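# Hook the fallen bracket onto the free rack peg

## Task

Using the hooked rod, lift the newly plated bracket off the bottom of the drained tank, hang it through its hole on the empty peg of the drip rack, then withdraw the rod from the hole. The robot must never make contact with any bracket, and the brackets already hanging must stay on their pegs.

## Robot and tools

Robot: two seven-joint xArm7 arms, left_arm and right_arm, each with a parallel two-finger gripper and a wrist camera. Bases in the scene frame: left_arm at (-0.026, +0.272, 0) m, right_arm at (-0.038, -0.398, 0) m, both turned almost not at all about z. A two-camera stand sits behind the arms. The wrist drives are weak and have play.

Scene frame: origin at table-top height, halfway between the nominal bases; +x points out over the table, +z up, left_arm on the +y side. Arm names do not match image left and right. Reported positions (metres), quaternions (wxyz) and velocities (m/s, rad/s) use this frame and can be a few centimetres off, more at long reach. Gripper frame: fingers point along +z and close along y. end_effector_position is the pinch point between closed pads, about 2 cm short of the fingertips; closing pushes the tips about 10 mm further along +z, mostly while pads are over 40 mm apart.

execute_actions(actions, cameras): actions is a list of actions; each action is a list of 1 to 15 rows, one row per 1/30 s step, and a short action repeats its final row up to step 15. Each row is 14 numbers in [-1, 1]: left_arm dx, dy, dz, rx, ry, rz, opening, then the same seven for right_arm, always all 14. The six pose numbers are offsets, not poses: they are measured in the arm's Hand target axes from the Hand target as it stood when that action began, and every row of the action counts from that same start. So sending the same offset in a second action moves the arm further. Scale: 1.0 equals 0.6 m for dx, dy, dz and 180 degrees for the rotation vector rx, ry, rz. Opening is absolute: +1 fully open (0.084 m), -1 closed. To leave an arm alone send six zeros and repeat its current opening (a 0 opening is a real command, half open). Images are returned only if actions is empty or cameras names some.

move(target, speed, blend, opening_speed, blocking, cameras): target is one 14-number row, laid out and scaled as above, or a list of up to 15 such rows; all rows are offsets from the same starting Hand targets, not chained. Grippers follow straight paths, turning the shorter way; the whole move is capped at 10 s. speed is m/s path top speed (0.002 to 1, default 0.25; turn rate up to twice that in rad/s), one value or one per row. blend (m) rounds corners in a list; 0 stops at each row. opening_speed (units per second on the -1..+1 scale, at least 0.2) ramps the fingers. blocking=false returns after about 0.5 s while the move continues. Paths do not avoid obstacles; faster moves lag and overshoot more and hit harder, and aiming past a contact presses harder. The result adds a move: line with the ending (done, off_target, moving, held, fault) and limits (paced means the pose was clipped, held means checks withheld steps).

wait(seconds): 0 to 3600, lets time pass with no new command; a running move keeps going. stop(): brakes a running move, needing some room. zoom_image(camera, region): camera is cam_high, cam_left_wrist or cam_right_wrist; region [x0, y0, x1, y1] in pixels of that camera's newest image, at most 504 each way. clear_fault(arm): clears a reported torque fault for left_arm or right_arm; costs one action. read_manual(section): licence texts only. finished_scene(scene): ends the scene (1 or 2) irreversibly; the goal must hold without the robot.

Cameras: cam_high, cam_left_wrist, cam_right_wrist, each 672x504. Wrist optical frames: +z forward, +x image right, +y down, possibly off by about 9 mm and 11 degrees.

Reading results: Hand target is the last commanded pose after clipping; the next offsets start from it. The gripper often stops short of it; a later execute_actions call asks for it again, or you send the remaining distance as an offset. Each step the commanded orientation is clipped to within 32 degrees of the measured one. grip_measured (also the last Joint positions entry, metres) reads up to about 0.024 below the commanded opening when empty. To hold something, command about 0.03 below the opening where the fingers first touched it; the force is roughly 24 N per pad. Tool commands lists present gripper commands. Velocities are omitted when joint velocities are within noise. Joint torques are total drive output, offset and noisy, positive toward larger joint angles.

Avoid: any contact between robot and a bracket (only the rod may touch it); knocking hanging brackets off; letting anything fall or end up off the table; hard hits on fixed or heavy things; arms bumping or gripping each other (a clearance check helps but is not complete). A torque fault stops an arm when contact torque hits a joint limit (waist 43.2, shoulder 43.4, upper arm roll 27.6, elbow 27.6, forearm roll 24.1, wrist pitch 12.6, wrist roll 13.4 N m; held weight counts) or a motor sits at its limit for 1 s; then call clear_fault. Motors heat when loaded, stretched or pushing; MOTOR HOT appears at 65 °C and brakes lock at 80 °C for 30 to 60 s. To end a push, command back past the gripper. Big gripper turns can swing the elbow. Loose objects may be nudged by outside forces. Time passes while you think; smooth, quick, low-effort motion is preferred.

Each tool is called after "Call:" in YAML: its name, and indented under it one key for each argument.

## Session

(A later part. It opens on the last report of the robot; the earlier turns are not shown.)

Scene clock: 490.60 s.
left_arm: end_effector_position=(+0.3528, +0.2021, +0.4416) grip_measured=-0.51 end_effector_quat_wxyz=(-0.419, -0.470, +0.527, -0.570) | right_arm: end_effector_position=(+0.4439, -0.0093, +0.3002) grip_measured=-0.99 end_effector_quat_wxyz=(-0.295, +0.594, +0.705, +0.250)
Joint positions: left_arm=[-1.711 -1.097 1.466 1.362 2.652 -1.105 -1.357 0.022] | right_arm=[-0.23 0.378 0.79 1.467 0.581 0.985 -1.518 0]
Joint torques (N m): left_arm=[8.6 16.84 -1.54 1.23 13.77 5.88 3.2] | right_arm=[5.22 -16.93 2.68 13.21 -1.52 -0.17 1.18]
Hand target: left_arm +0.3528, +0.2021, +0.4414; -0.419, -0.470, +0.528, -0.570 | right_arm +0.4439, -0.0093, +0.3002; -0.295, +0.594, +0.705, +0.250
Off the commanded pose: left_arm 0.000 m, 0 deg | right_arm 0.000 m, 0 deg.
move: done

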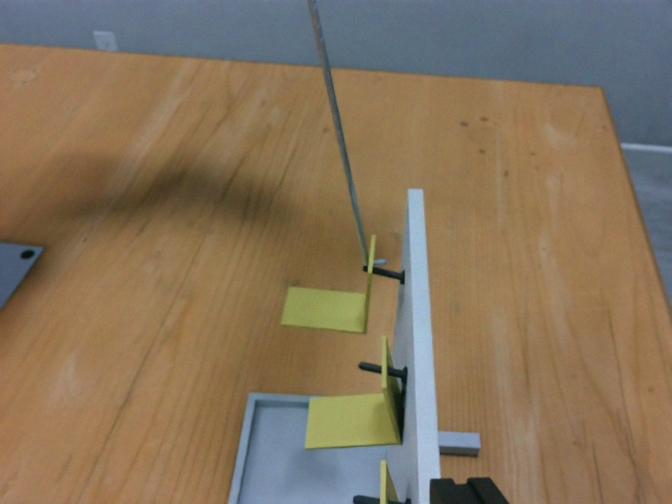

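Call:
move:
  target: [0.0075,0.0035,0,0,0,0,-0.9,-0.0047,-0.2572,0.0697,-0.2064,0.0454,0.1742,-1]
  speed: 0.25
  cameras: ["cam_right_wrist"]

Call:
zoom_image:
  camera: "cam_right_wrist"
  region: [270, 210, 370, 310]

Scene clock: 503.53 s.
left_arm: end_effector_position=(+0.3499, +0.2018, +0.4454) grip_measured=-0.51 end_effector_quat_wxyz=(-0.419, -0.470, +0.528, -0.570) | right_arm: end_effector_position=(+0.2871, -0.0080, +0.2686) grip_measured=-0.99 end_effector_quat_wxyz=(-0.196, +0.803, +0.385, +0.411)
Joint positions: left_arm=[-1.701 -1.09 1.455 1.356 2.647 -1.106 -1.362 0.022] | right_arm=[-0.098 -0.466 1.049 0.683 1.799 0.217 -1.462 0]
Joint torques (N m): left_arm=[9.42 32.39 -30.66 7.96 -17.01 -1.24 -0.87] | right_arm=[-5.24 -7.85 -4 11.78 1.63 -2.42 -0.91]
Hand target: left_arm +0.3499, +0.2018, +0.4454; -0.419, -0.470, +0.528, -0.570 | right_arm +0.2871, -0.0080, +0.2686; -0.196, +0.803, +0.385, +0.411
Off the commanded pose: left_arm 0.000 m, 0 deg | right_arm 0.000 m, 0 deg.
move: done

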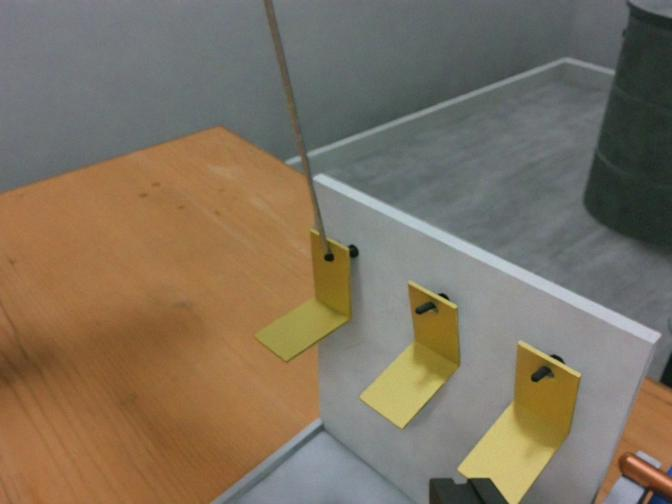

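Scaled by 5.040 from the camera's image (finer frame: 960x720).

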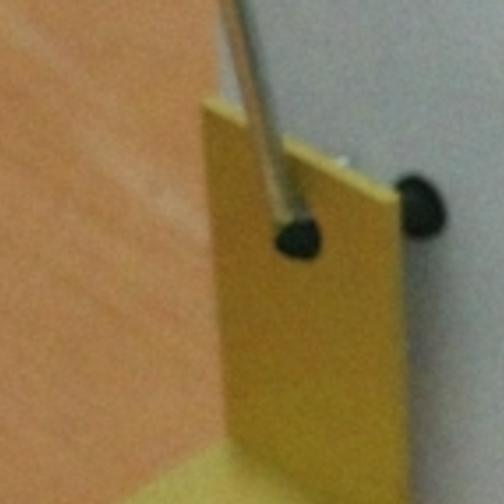

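Call:
move:
  target: [-0.0001,-0.0005,-0.0058,0,0,0,-0.9,0,0,0,0,0,0,-1]
  speed: 0.03
  cameras: ["cam_right_wrist"]

Call:
zoom_image:
  camera: "cam_right_wrist"
  region: [300, 210, 370, 280]

Scene clock: 514.77 s.
left_arm: end_effector_position=(+0.3498, +0.2053, +0.4454) grip_measured=-0.51 end_effector_quat_wxyz=(-0.419, -0.470, +0.528, -0.570) | right_arm: end_effector_position=(+0.2871, -0.0080, +0.2686) grip_measured=-0.99 end_effector_quat_wxyz=(-0.196, +0.803, +0.385, +0.411)
Joint positions: left_arm=[-1.699 -1.091 1.457 1.363 2.649 -1.115 -1.364 0.022] | right_arm=[-0.098 -0.466 1.049 0.683 1.799 0.217 -1.463 0]
Joint torques (N m): left_arm=[10.18 13.9 -24 11.27 -6.36 -1.64 -0.68] | right_arm=[-5.18 -7.93 -3.87 11.82 1.63 -2.44 -1.07]
Hand target: left_arm +0.3498, +0.2053, +0.4454; -0.419, -0.470, +0.528, -0.570 | right_arm +0.2871, -0.0080, +0.2686; -0.196, +0.803, +0.385, +0.411
Off the commanded pose: left_arm 0.000 m, 0 deg | right_arm 0.000 m, 0 deg.
move: done

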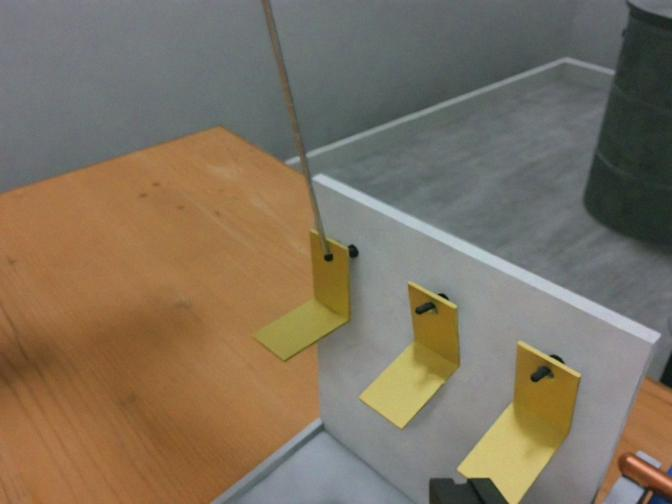

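Scaled by 7.200 from the camera's image (finer frame: 960x720).

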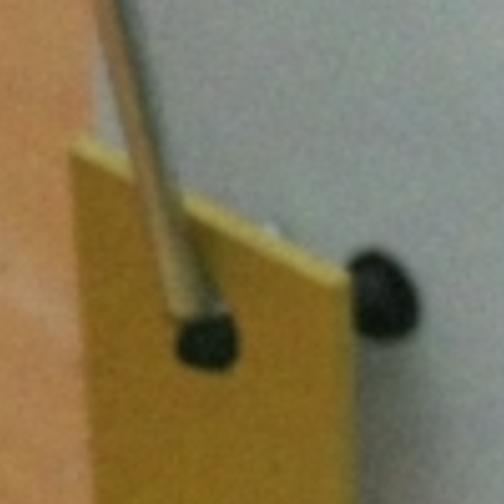

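Call:
move:
  target:
    - [-0.0001,0,-0.0033,0,0,0,-0.9,0,0,0,0,0,0,-1]
    - [-0.0058,0.0012,-0.0033,0,0,0,-0.9,0,0,0,0,0,0,-1]
  speed: 0.03
  cameras: ["cam_right_wrist"]

Call:
zoom_image:
  camera: "cam_right_wrist"
  region: [300, 210, 370, 280]

Scene clock: 520.13 s.
left_arm: end_effector_position=(+0.3497, +0.2073, +0.4419) grip_measured=-0.51 end_effector_quat_wxyz=(-0.419, -0.470, +0.528, -0.570) | right_arm: end_effector_position=(+0.2871, -0.0080, +0.2686) grip_measured=-0.99 end_effector_quat_wxyz=(-0.196, +0.803, +0.385, +0.411)
Joint positions: left_arm=[-1.696 -1.097 1.463 1.359 2.654 -1.117 -1.358 0.022] | right_arm=[-0.098 -0.466 1.049 0.683 1.799 0.217 -1.463 0]
Joint torques (N m): left_arm=[7.59 14.7 -14.72 3.81 0.15 2.24 2.47] | right_arm=[-4.91 -7.78 -4.09 11.79 1.59 -1.96 -0.8]
Hand target: left_arm +0.3497, +0.2073, +0.4418; -0.419, -0.470, +0.528, -0.570 | right_arm +0.2871, -0.0080, +0.2686; -0.196, +0.803, +0.385, +0.411
Off the commanded pose: left_arm 0.000 m, 0 deg | right_arm 0.000 m, 0 deg.
move: done

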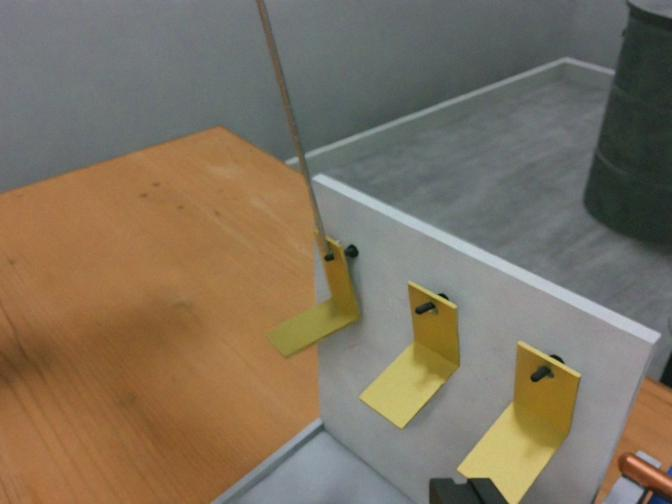

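Scaled by 7.200 from the camera's image (finer frame: 960x720).

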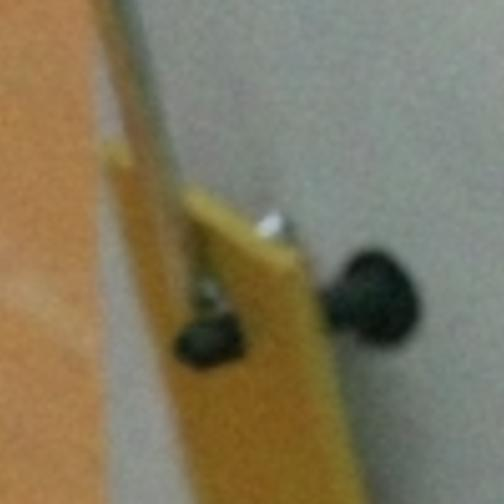

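Call:
move:
  target:
    - [-0.0001,0,-0.005,0,0,0,-0.9,0,0,0,0,0,0,-1]
    - [-0.0045,0.001,-0.005,0,0,0,-0.9,0,0,0,0,0,0,-1]
  speed: 0.03
  cameras: ["cam_right_wrist"]

Call:
zoom_image:
  camera: "cam_right_wrist"
  region: [300, 210, 370, 280]

Scene clock: 525.60 s.
left_arm: end_effector_position=(+0.3494, +0.2103, +0.4391) grip_measured=-0.51 end_effector_quat_wxyz=(-0.419, -0.470, +0.528, -0.570) | right_arm: end_effector_position=(+0.2871, -0.0080, +0.2686) grip_measured=-0.99 end_effector_quat_wxyz=(-0.196, +0.803, +0.385, +0.411)
Joint positions: left_arm=[-1.693 -1.102 1.467 1.358 2.658 -1.122 -1.355 0.022] | right_arm=[-0.098 -0.466 1.049 0.683 1.799 0.217 -1.463 0]
Joint torques (N m): left_arm=[8.45 14.78 -15.63 3.65 -0.2 1.63 2.45] | right_arm=[-5 -7.61 -4.12 11.86 1.62 -1.33 -0.91]
Hand target: left_arm +0.3494, +0.2103, +0.4391; -0.419, -0.470, +0.528, -0.570 | right_arm +0.2871, -0.0080, +0.2686; -0.196, +0.803, +0.385, +0.411
Off the commanded pose: left_arm 0.000 m, 0 deg | right_arm 0.000 m, 0 deg.
move: done

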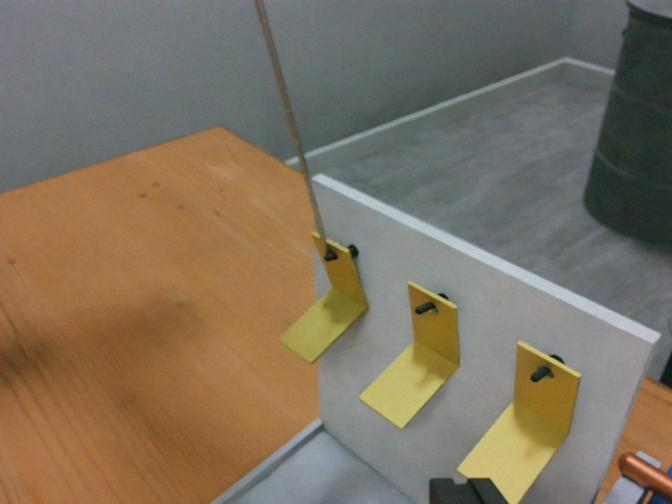

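Scaled by 7.200 from the camera's image (finer frame: 960x720).

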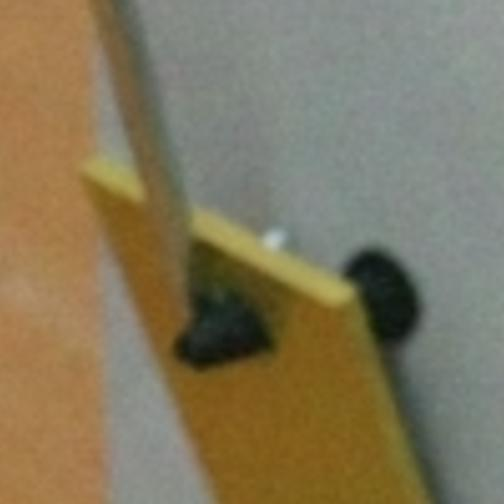

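Call:
move:
  target:
    - [-0.0001,0,-0.0017,0,0,0,-0.9,0,0,0,0,0,0,-1]
    - [-0.0058,0.0012,-0.0017,0,0,0,-0.9,0,0,0,0,0,0,-1]
  speed: 0.03
  cameras: ["cam_right_wrist"]

Call:
zoom_image:
  camera: "cam_right_wrist"
  region: [300, 210, 370, 280]

Scene clock: 529.80 s.
left_arm: end_effector_position=(+0.3493, +0.2113, +0.4355) grip_measured=-0.51 end_effector_quat_wxyz=(-0.419, -0.470, +0.528, -0.570) | right_arm: end_effector_position=(+0.2871, -0.0080, +0.2686) grip_measured=-0.99 end_effector_quat_wxyz=(-0.196, +0.803, +0.385, +0.411)
Joint positions: left_arm=[-1.691 -1.108 1.472 1.353 2.662 -1.121 -1.349 0.022] | right_arm=[-0.098 -0.466 1.049 0.683 1.799 0.217 -1.463 0]
Joint torques (N m): left_arm=[9.03 14.9 -15.58 3.49 -0.32 1.88 2.43] | right_arm=[-4.73 -7.17 -4.27 11.9 1.69 -0.87 -0.92]
Hand target: left_arm +0.3493, +0.2113, +0.4355; -0.419, -0.470, +0.528, -0.570 | right_arm +0.2871, -0.0080, +0.2686; -0.196, +0.803, +0.385, +0.411
Off the commanded pose: left_arm 0.000 m, 0 deg | right_arm 0.000 m, 0 deg.
move: done

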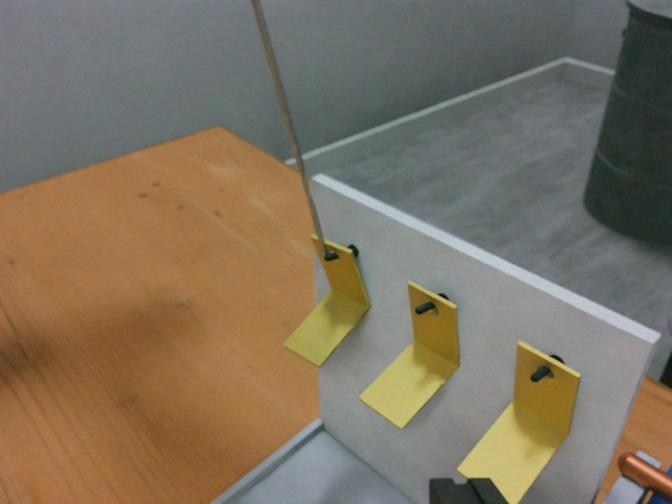

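Scaled by 7.200 from the camera's image (finer frame: 960x720).

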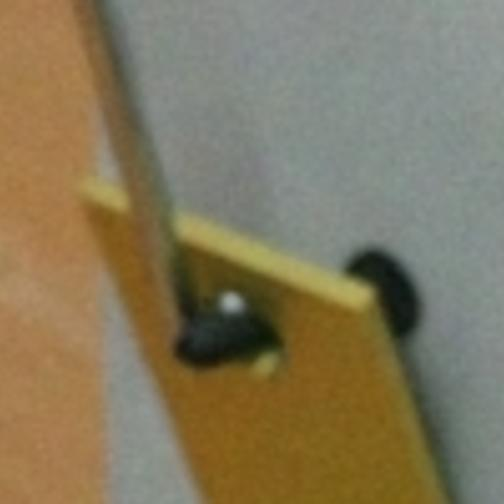

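Call:
move:
  target:
    - [-0.0045,0.001,-0.0025,0,0,0,-0.9,0,0,0,0,0,0,-1]
  speed: 0.03
  cameras: ["cam_right_wrist"]

Call:
zoom_image:
  camera: "cam_right_wrist"
  region: [300, 210, 370, 280]

Scene clock: 534.90 s.
left_arm: end_effector_position=(+0.3491, +0.2128, +0.4327) grip_measured=-0.51 end_effector_quat_wxyz=(-0.419, -0.470, +0.528, -0.570) | right_arm: end_effector_position=(+0.2871, -0.0080, +0.2686) grip_measured=-0.99 end_effector_quat_wxyz=(-0.196, +0.803, +0.385, +0.411)
Joint positions: left_arm=[-1.689 -1.113 1.476 1.351 2.666 -1.122 -1.345 0.022] | right_arm=[-0.098 -0.466 1.049 0.683 1.799 0.217 -1.463 0]
Joint torques (N m): left_arm=[9.21 15.09 -15.11 3.69 0.07 -1.37 2.33] | right_arm=[-4.66 -7.06 -4.43 11.93 1.66 -0.37 -0.82]
Hand target: left_arm +0.3491, +0.2128, +0.4327; -0.419, -0.470, +0.528, -0.570 | right_arm +0.2871, -0.0080, +0.2686; -0.196, +0.803, +0.385, +0.411
Off the commanded pose: left_arm 0.000 m, 0 deg | right_arm 0.000 m, 0 deg.
move: done

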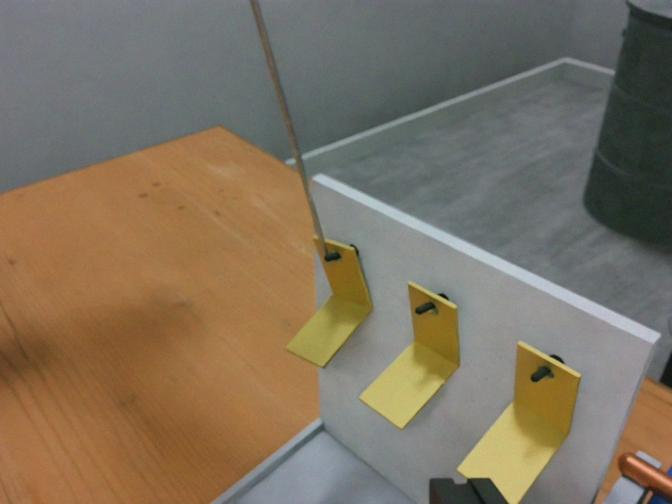

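Scaled by 7.200 from the camera's image (finer frame: 960x720).

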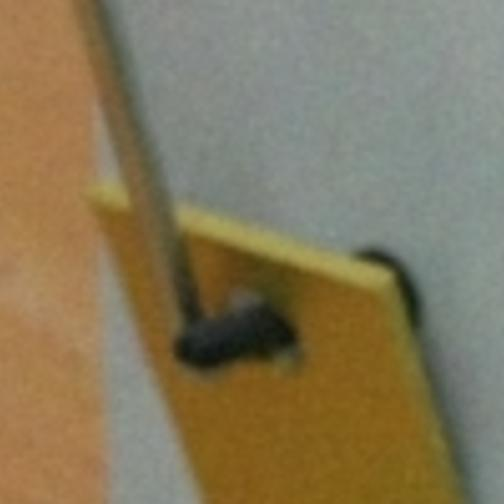

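Call:
move:
  target:
    - [-0.0058,0.0012,-0.0008,0,0,0,-0.9,0,0,0,0,0,0,-1]
  speed: 0.03
  cameras: ["cam_right_wrist"]

Call:
zoom_image:
  camera: "cam_right_wrist"
  region: [300, 210, 370, 280]

Scene clock: 538.37 s.
left_arm: end_effector_position=(+0.3491, +0.2133, +0.4292) grip_measured=-0.51 end_effector_quat_wxyz=(-0.419, -0.470, +0.528, -0.570) | right_arm: end_effector_position=(+0.2871, -0.0080, +0.2686) grip_measured=-0.99 end_effector_quat_wxyz=(-0.196, +0.803, +0.385, +0.411)
Joint positions: left_arm=[-1.688 -1.119 1.481 1.345 2.67 -1.121 -1.339 0.022] | right_arm=[-0.098 -0.466 1.049 0.683 1.799 0.217 -1.463 0]
Joint torques (N m): left_arm=[8.78 15.42 -9.48 2 1.95 3.52 2.19] | right_arm=[-4.29 -7.09 -4.59 11.91 1.5 -0.29 -0.9]
Hand target: left_arm +0.3491, +0.2133, +0.4292; -0.419, -0.470, +0.528, -0.570 | right_arm +0.2871, -0.0080, +0.2686; -0.196, +0.803, +0.385, +0.411
Off the commanded pose: left_arm 0.000 m, 0 deg | right_arm 0.000 m, 0 deg.
move: done

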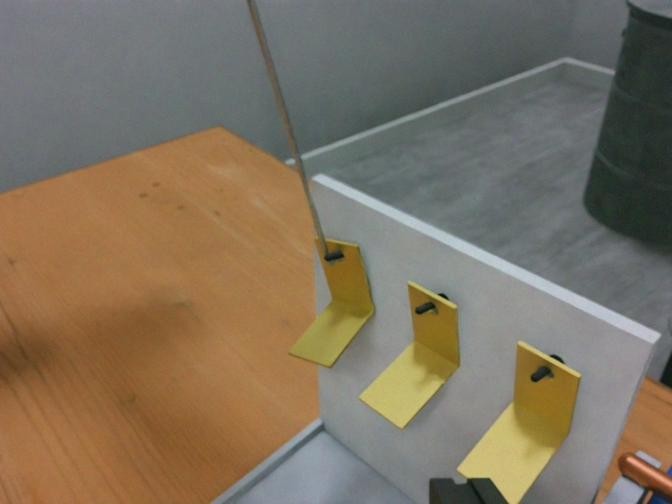

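Scaled by 7.200 from the camera's image (finer frame: 960x720).

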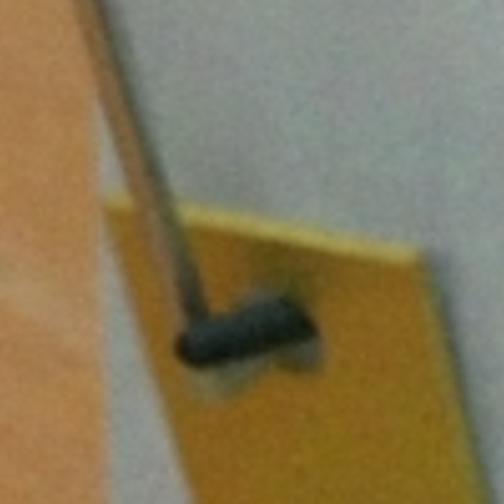

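Call:
move:
  target:
    - [0,0.01,0.0,0,0,0,-0.9,0,0,0,0,0,0,-1]
  speed: 0.03
  cameras: ["cam_right_wrist"]

Call:
zoom_image:
  camera: "cam_right_wrist"
  region: [290, 210, 370, 290]

Scene clock: 543.70 s.
left_arm: end_effector_position=(+0.3433, +0.2127, +0.4279) grip_measured=-0.51 end_effector_quat_wxyz=(-0.419, -0.470, +0.528, -0.570) | right_arm: end_effector_position=(+0.2871, -0.0080, +0.2686) grip_measured=-0.99 end_effector_quat_wxyz=(-0.196, +0.803, +0.385, +0.411)
Joint positions: left_arm=[-1.666 -1.121 1.472 1.317 2.669 -1.114 -1.335 0.022] | right_arm=[-0.098 -0.466 1.049 0.683 1.799 0.217 -1.463 0]
Joint torques (N m): left_arm=[7.74 15.47 -15.47 0.76 -1.69 1.81 1.15] | right_arm=[-4.27 -6.98 -4.28 12.09 1.36 -0.32 -0.83]
Hand target: left_arm +0.3432, +0.2127, +0.4279; -0.419, -0.470, +0.528, -0.570 | right_arm +0.2871, -0.0080, +0.2686; -0.196, +0.803, +0.385, +0.411
Off the commanded pose: left_arm 0.000 m, 0 deg | right_arm 0.000 m, 0 deg.
move: done

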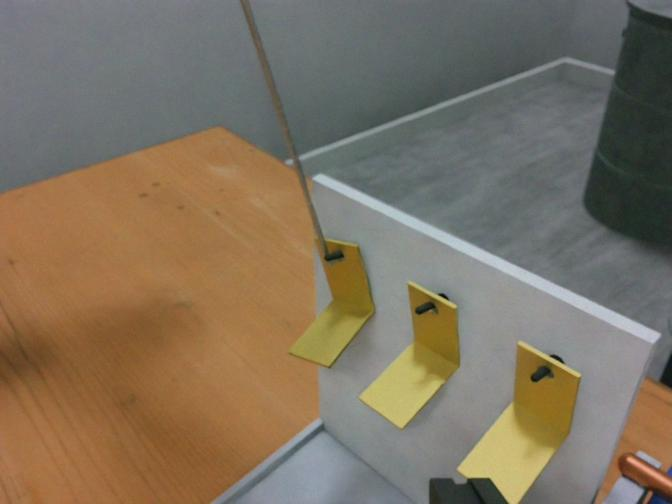

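Scaled by 6.300 from the camera's image (finer frame: 960x720).

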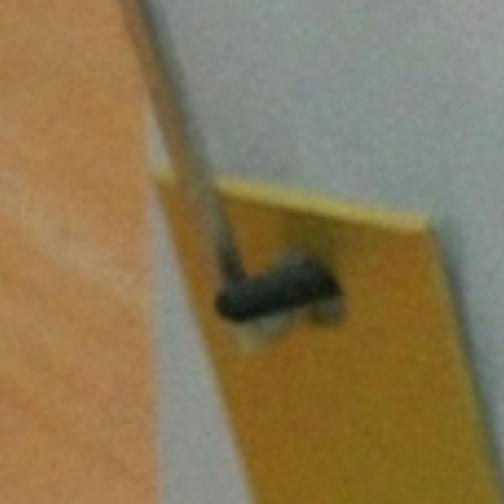

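Call:
move:
  target:
    - [0.0005,-0.0002,0.0083,0,0,0,-0.9,0,0,0,0,0,0,-1]
    - [0.0045,-0.001,0.0083,0,0,0,-0.9,0,0,0,0,0,0,-1]
  speed: 0.03
  cameras: ["cam_right_wrist"]

Call:
zoom_image:
  camera: "cam_right_wrist"
  region: [290, 210, 370, 290]

Scene clock: 552.17 s.
left_arm: end_effector_position=(+0.3437, +0.2077, +0.4306) grip_measured=-0.51 end_effector_quat_wxyz=(-0.419, -0.470, +0.528, -0.570) | right_arm: end_effector_position=(+0.2871, -0.0080, +0.2686) grip_measured=-0.99 end_effector_quat_wxyz=(-0.196, +0.803, +0.385, +0.411)
Joint positions: left_arm=[-1.671 -1.116 1.466 1.315 2.664 -1.103 -1.338 0.022] | right_arm=[-0.098 -0.466 1.049 0.683 1.799 0.217 -1.463 0]
Joint torques (N m): left_arm=[-8.08 32.98 -21.39 7.2 -8.29 -2.05 -2.17] | right_arm=[-4.32 -6.73 -4.42 11.83 1.49 -0.35 -0.64]
Hand target: left_arm +0.3437, +0.2078, +0.4307; -0.419, -0.470, +0.528, -0.570 | right_arm +0.2871, -0.0080, +0.2686; -0.196, +0.803, +0.385, +0.411
Off the commanded pose: left_arm 0.000 m, 0 deg | right_arm 0.000 m, 0 deg.
move: done

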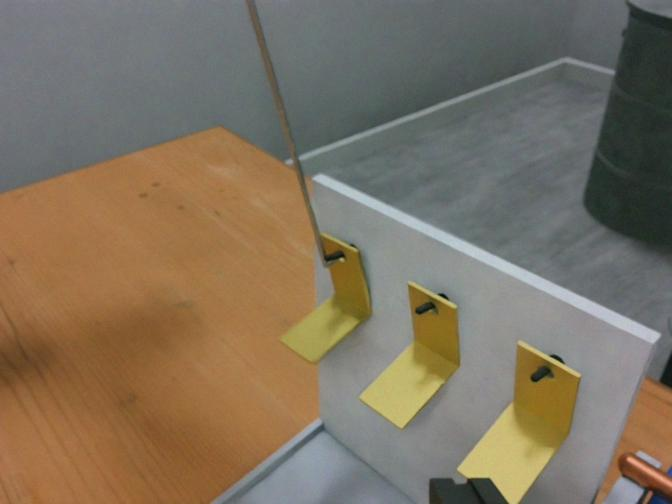

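Scaled by 6.300 from the camera's image (finer frame: 960x720).

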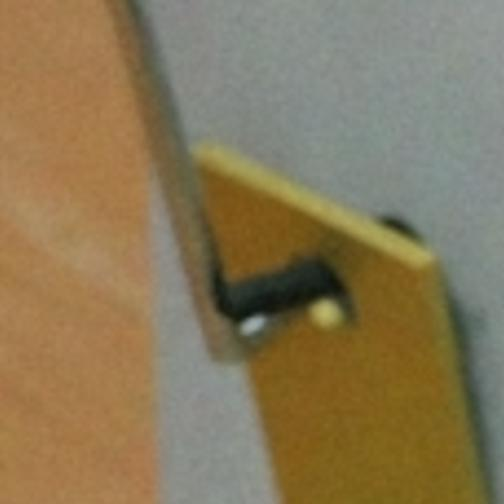

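Call:
move:
  target:
    - [0,0.07,0.0,0,0,0,-0.9,0,0,0,0,0,0,-1]
  speed: 0.05
  cameras: ["cam_right_wrist"]

Call:
zoom_image:
  camera: "cam_right_wrist"
  region: [250, 200, 400, 380]

Scene clock: 559.53 s.
left_arm: end_effector_position=(+0.3029, +0.2039, +0.4220) grip_measured=-0.51 end_effector_quat_wxyz=(-0.419, -0.470, +0.528, -0.570) | right_arm: end_effector_position=(+0.2871, -0.0080, +0.2686) grip_measured=-0.99 end_effector_quat_wxyz=(-0.196, +0.803, +0.385, +0.411)
Joint positions: left_arm=[-1.524 -1.139 1.404 1.134 2.658 -1.062 -1.314 0.022] | right_arm=[-0.098 -0.466 1.049 0.683 1.799 0.217 -1.463 0]
Joint torques (N m): left_arm=[8.95 10.91 -20.77 3.73 -8.18 2 2.47] | right_arm=[-4.28 -6.62 -4.32 11.77 1.46 -0.25 -0.59]
Hand target: left_arm +0.3028, +0.2039, +0.4220; -0.419, -0.470, +0.528, -0.570 | right_arm +0.2871, -0.0080, +0.2686; -0.196, +0.803, +0.385, +0.411
Off the commanded pose: left_arm 0.000 m, 0 deg | right_arm 0.000 m, 0 deg.
move: done

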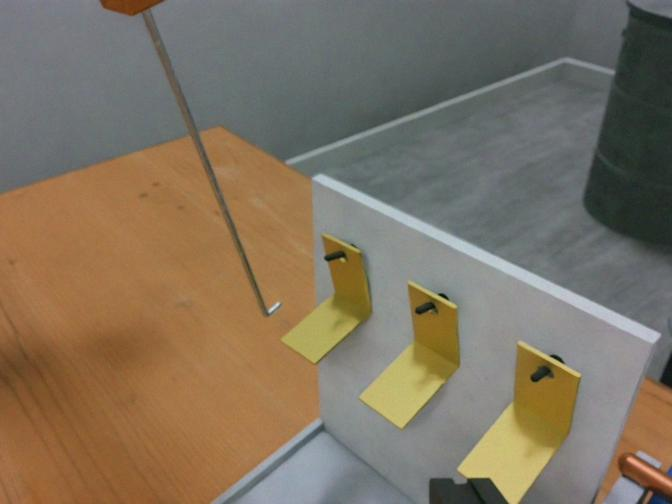

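Scaled by 2.800 from the camera's image (finer frame: 960x720).

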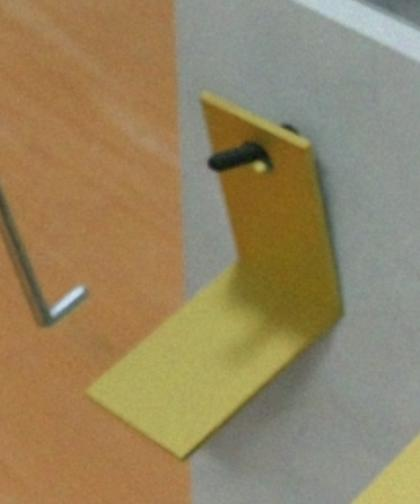

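Call:
move:
  target:
    - [0.0138,0.065,-0.0058,0,0,0,-0.9,0,0,0,0,0,0,-1]
    - [-0.0383,-0.004,-0.193,-0.0739,-0.4945,-0.0306,-0.9,0,0,0,0,0,0,-1]
    - [-0.60,0.115,-0.193,-0.0739,-0.4945,-0.0306,-0.9,0,0,0,0,0,0,-1]
  speed: 0.25
  cameras: ["cam_high","cam_left_wrist"]

Scene clock: 580.07 s.
left_arm: end_effector_position=(+0.2993, +0.3192, +0.0553) grip_measured=-0.51 end_effector_quat_wxyz=(+0.001, +0.710, -0.705, +0.001) | right_arm: end_effector_position=(+0.2871, -0.0080, +0.2686) grip_measured=-0.99 end_effector_quat_wxyz=(-0.196, +0.803, +0.385, +0.411)
Joint positions: left_arm=[-2.152 -0.487 2.077 0.897 3.779 -0.753 -2.091 0.022] | right_arm=[-0.098 -0.466 1.049 0.683 1.799 0.217 -1.463 0]
Joint torques (N m): left_arm=[-8.77 11.13 -4.99 9.96 3.69 -4.57 -1.92] | right_arm=[-4.08 -6.57 -4.18 11.79 1.36 -0.26 -0.36]
Hand target: left_arm +0.2993, +0.3192, +0.0553; +0.001, +0.710, -0.705, +0.001 | right_arm +0.2871, -0.0080, +0.2686; -0.196, +0.803, +0.385, +0.411
Off the commanded pose: left_arm 0.000 m, 0 deg | right_arm 0.000 m, 0 deg.
move: done

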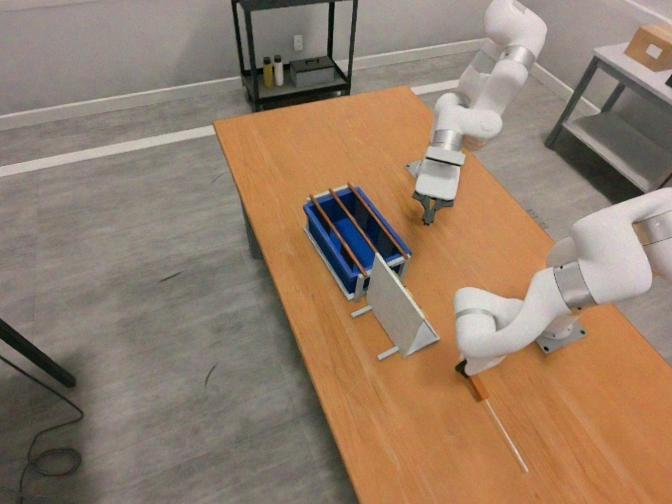

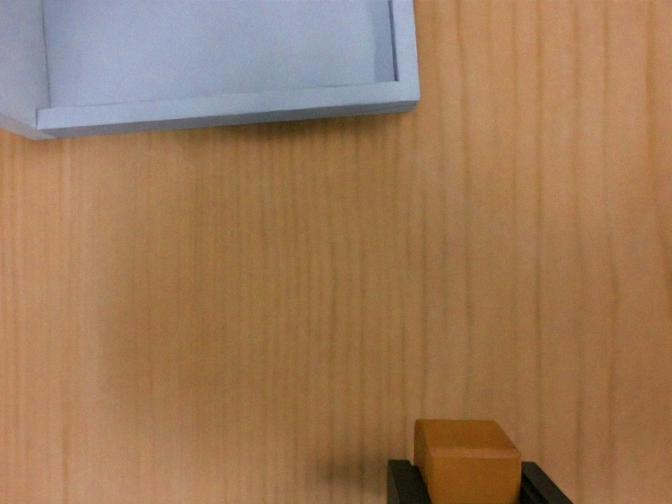

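Call:
move:
  target: [0,0,0.037,0,0,0,-0.9,0,0,0,0,0,0,-1]
  speed: 0.05

Call:
move:
  target: [0,0,0,0,0,0,0.2,0,0,0,0,0,0,-1]
  opening_speed: 1

Call:
move:
  target: [0,0,-0.2,0,0,0,0.2,0,0,0,0,0,0,-1]
  speed: 0.2
  cameras: ["all"]

Scene clock: 585.70 s.
left_arm: end_effector_position=(+0.2993, +0.3192, +0.0331) grip_measured=-0.51 end_effector_quat_wxyz=(+0.001, +0.710, -0.705, +0.001) | right_arm: end_effector_position=(+0.2871, -0.0080, +0.2686) grip_measured=-0.99 end_effector_quat_wxyz=(-0.196, +0.803, +0.385, +0.411)
Joint positions: left_arm=[-2.216 -0.524 2.143 0.881 3.842 -0.706 -2.15 0.022] | right_arm=[-0.098 -0.466 1.049 0.683 1.799 0.217 -1.463 0]
Joint torques (N m): left_arm=[-8.7 11.7 -4.53 5.66 3.3 0.2 -2.21] | right_arm=[-4.28 -6.66 -4.1 11.69 1.1 -0.28 -0.23]
Hand target: left_arm +0.2993, +0.3192, +0.0331; +0.001, +0.710, -0.705, +0.001 | right_arm +0.2871, -0.0080, +0.2686; -0.196, +0.803, +0.385, +0.411
Off the commanded pose: left_arm 0.000 m, 0 deg | right_arm 0.000 m, 0 deg.
move: done

Scene clock: 587.03 s.
left_arm: end_effector_position=(+0.2993, +0.3192, +0.0331) grip_measured=+0.19 end_effector_quat_wxyz=(+0.001, +0.710, -0.705, +0.001) | right_arm: end_effector_position=(+0.2871, -0.0080, +0.2686) grip_measured=-0.99 end_effector_quat_wxyz=(-0.196, +0.803, +0.385, +0.411)
Joint positions: left_arm=[-2.216 -0.524 2.143 0.881 3.842 -0.706 -2.15 0.052] | right_arm=[-0.098 -0.466 1.049 0.683 1.799 0.217 -1.463 0]
Joint torques (N m): left_arm=[-7.85 13.3 -5.55 6.44 3.21 -0.57 -1.74] | right_arm=[-4.34 -6.61 -4.14 11.73 1.3 -0.28 -0.07]
Hand target: left_arm +0.2993, +0.3192, +0.0331; +0.001, +0.710, -0.705, +0.001 | right_arm +0.2871, -0.0080, +0.2686; -0.196, +0.803, +0.385, +0.411
Off the commanded pose: left_arm 0.000 m, 0 deg | right_arm 0.000 m, 0 deg.
move: done

Scene clock: 588.23 s.
left_arm: end_effector_position=(+0.2993, +0.3195, +0.1531) grip_measured=+0.19 end_effector_quat_wxyz=(+0.001, +0.710, -0.705, +0.001) | right_arm: end_effector_position=(+0.2871, -0.0080, +0.2686) grip_measured=-0.99 end_effector_quat_wxyz=(-0.196, +0.803, +0.385, +0.411)
Joint positions: left_arm=[-1.888 -0.316 1.838 1.014 3.512 -0.961 -1.831 0.052] | right_arm=[-0.098 -0.466 1.049 0.683 1.799 0.217 -1.463 0]
Joint torques (N m): left_arm=[8.66 22.41 -8.61 11.61 -3.51 -4.42 2.5] | right_arm=[-4.43 -6.56 -4.16 11.67 1.27 -0.39 -0.18]
Hand target: left_arm +0.2993, +0.3195, +0.1531; +0.001, +0.710, -0.705, +0.001 | right_arm +0.2871, -0.0080, +0.2686; -0.196, +0.803, +0.385, +0.411
Off the commanded pose: left_arm 0.000 m, 0 deg | right_arm 0.000 m, 0 deg.
move: done

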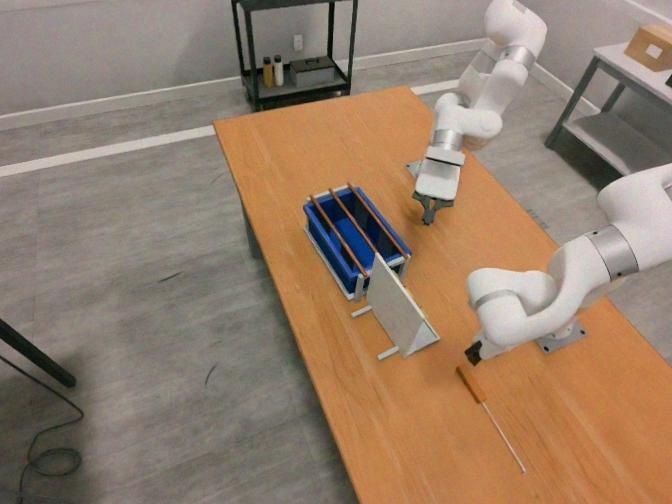

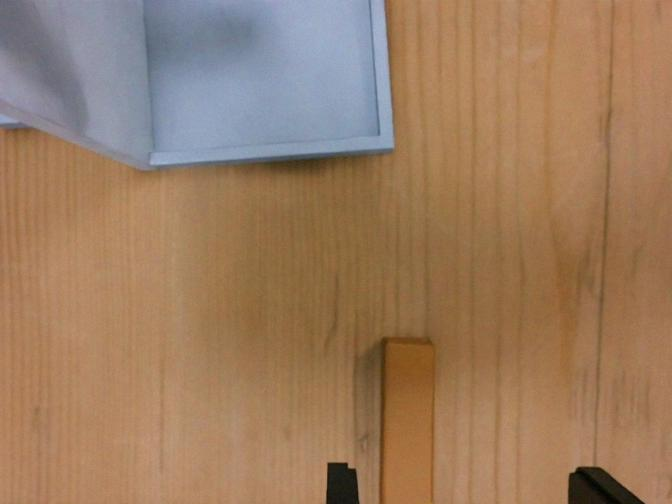

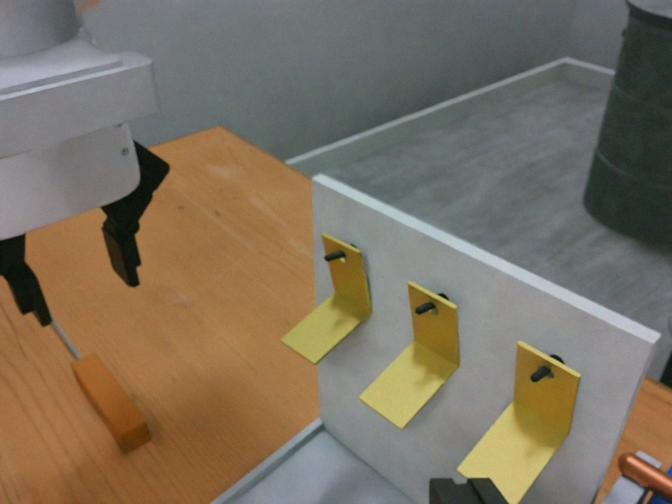

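Call:
finished_scene:
  scene: 1

The scene is finished: the task was done.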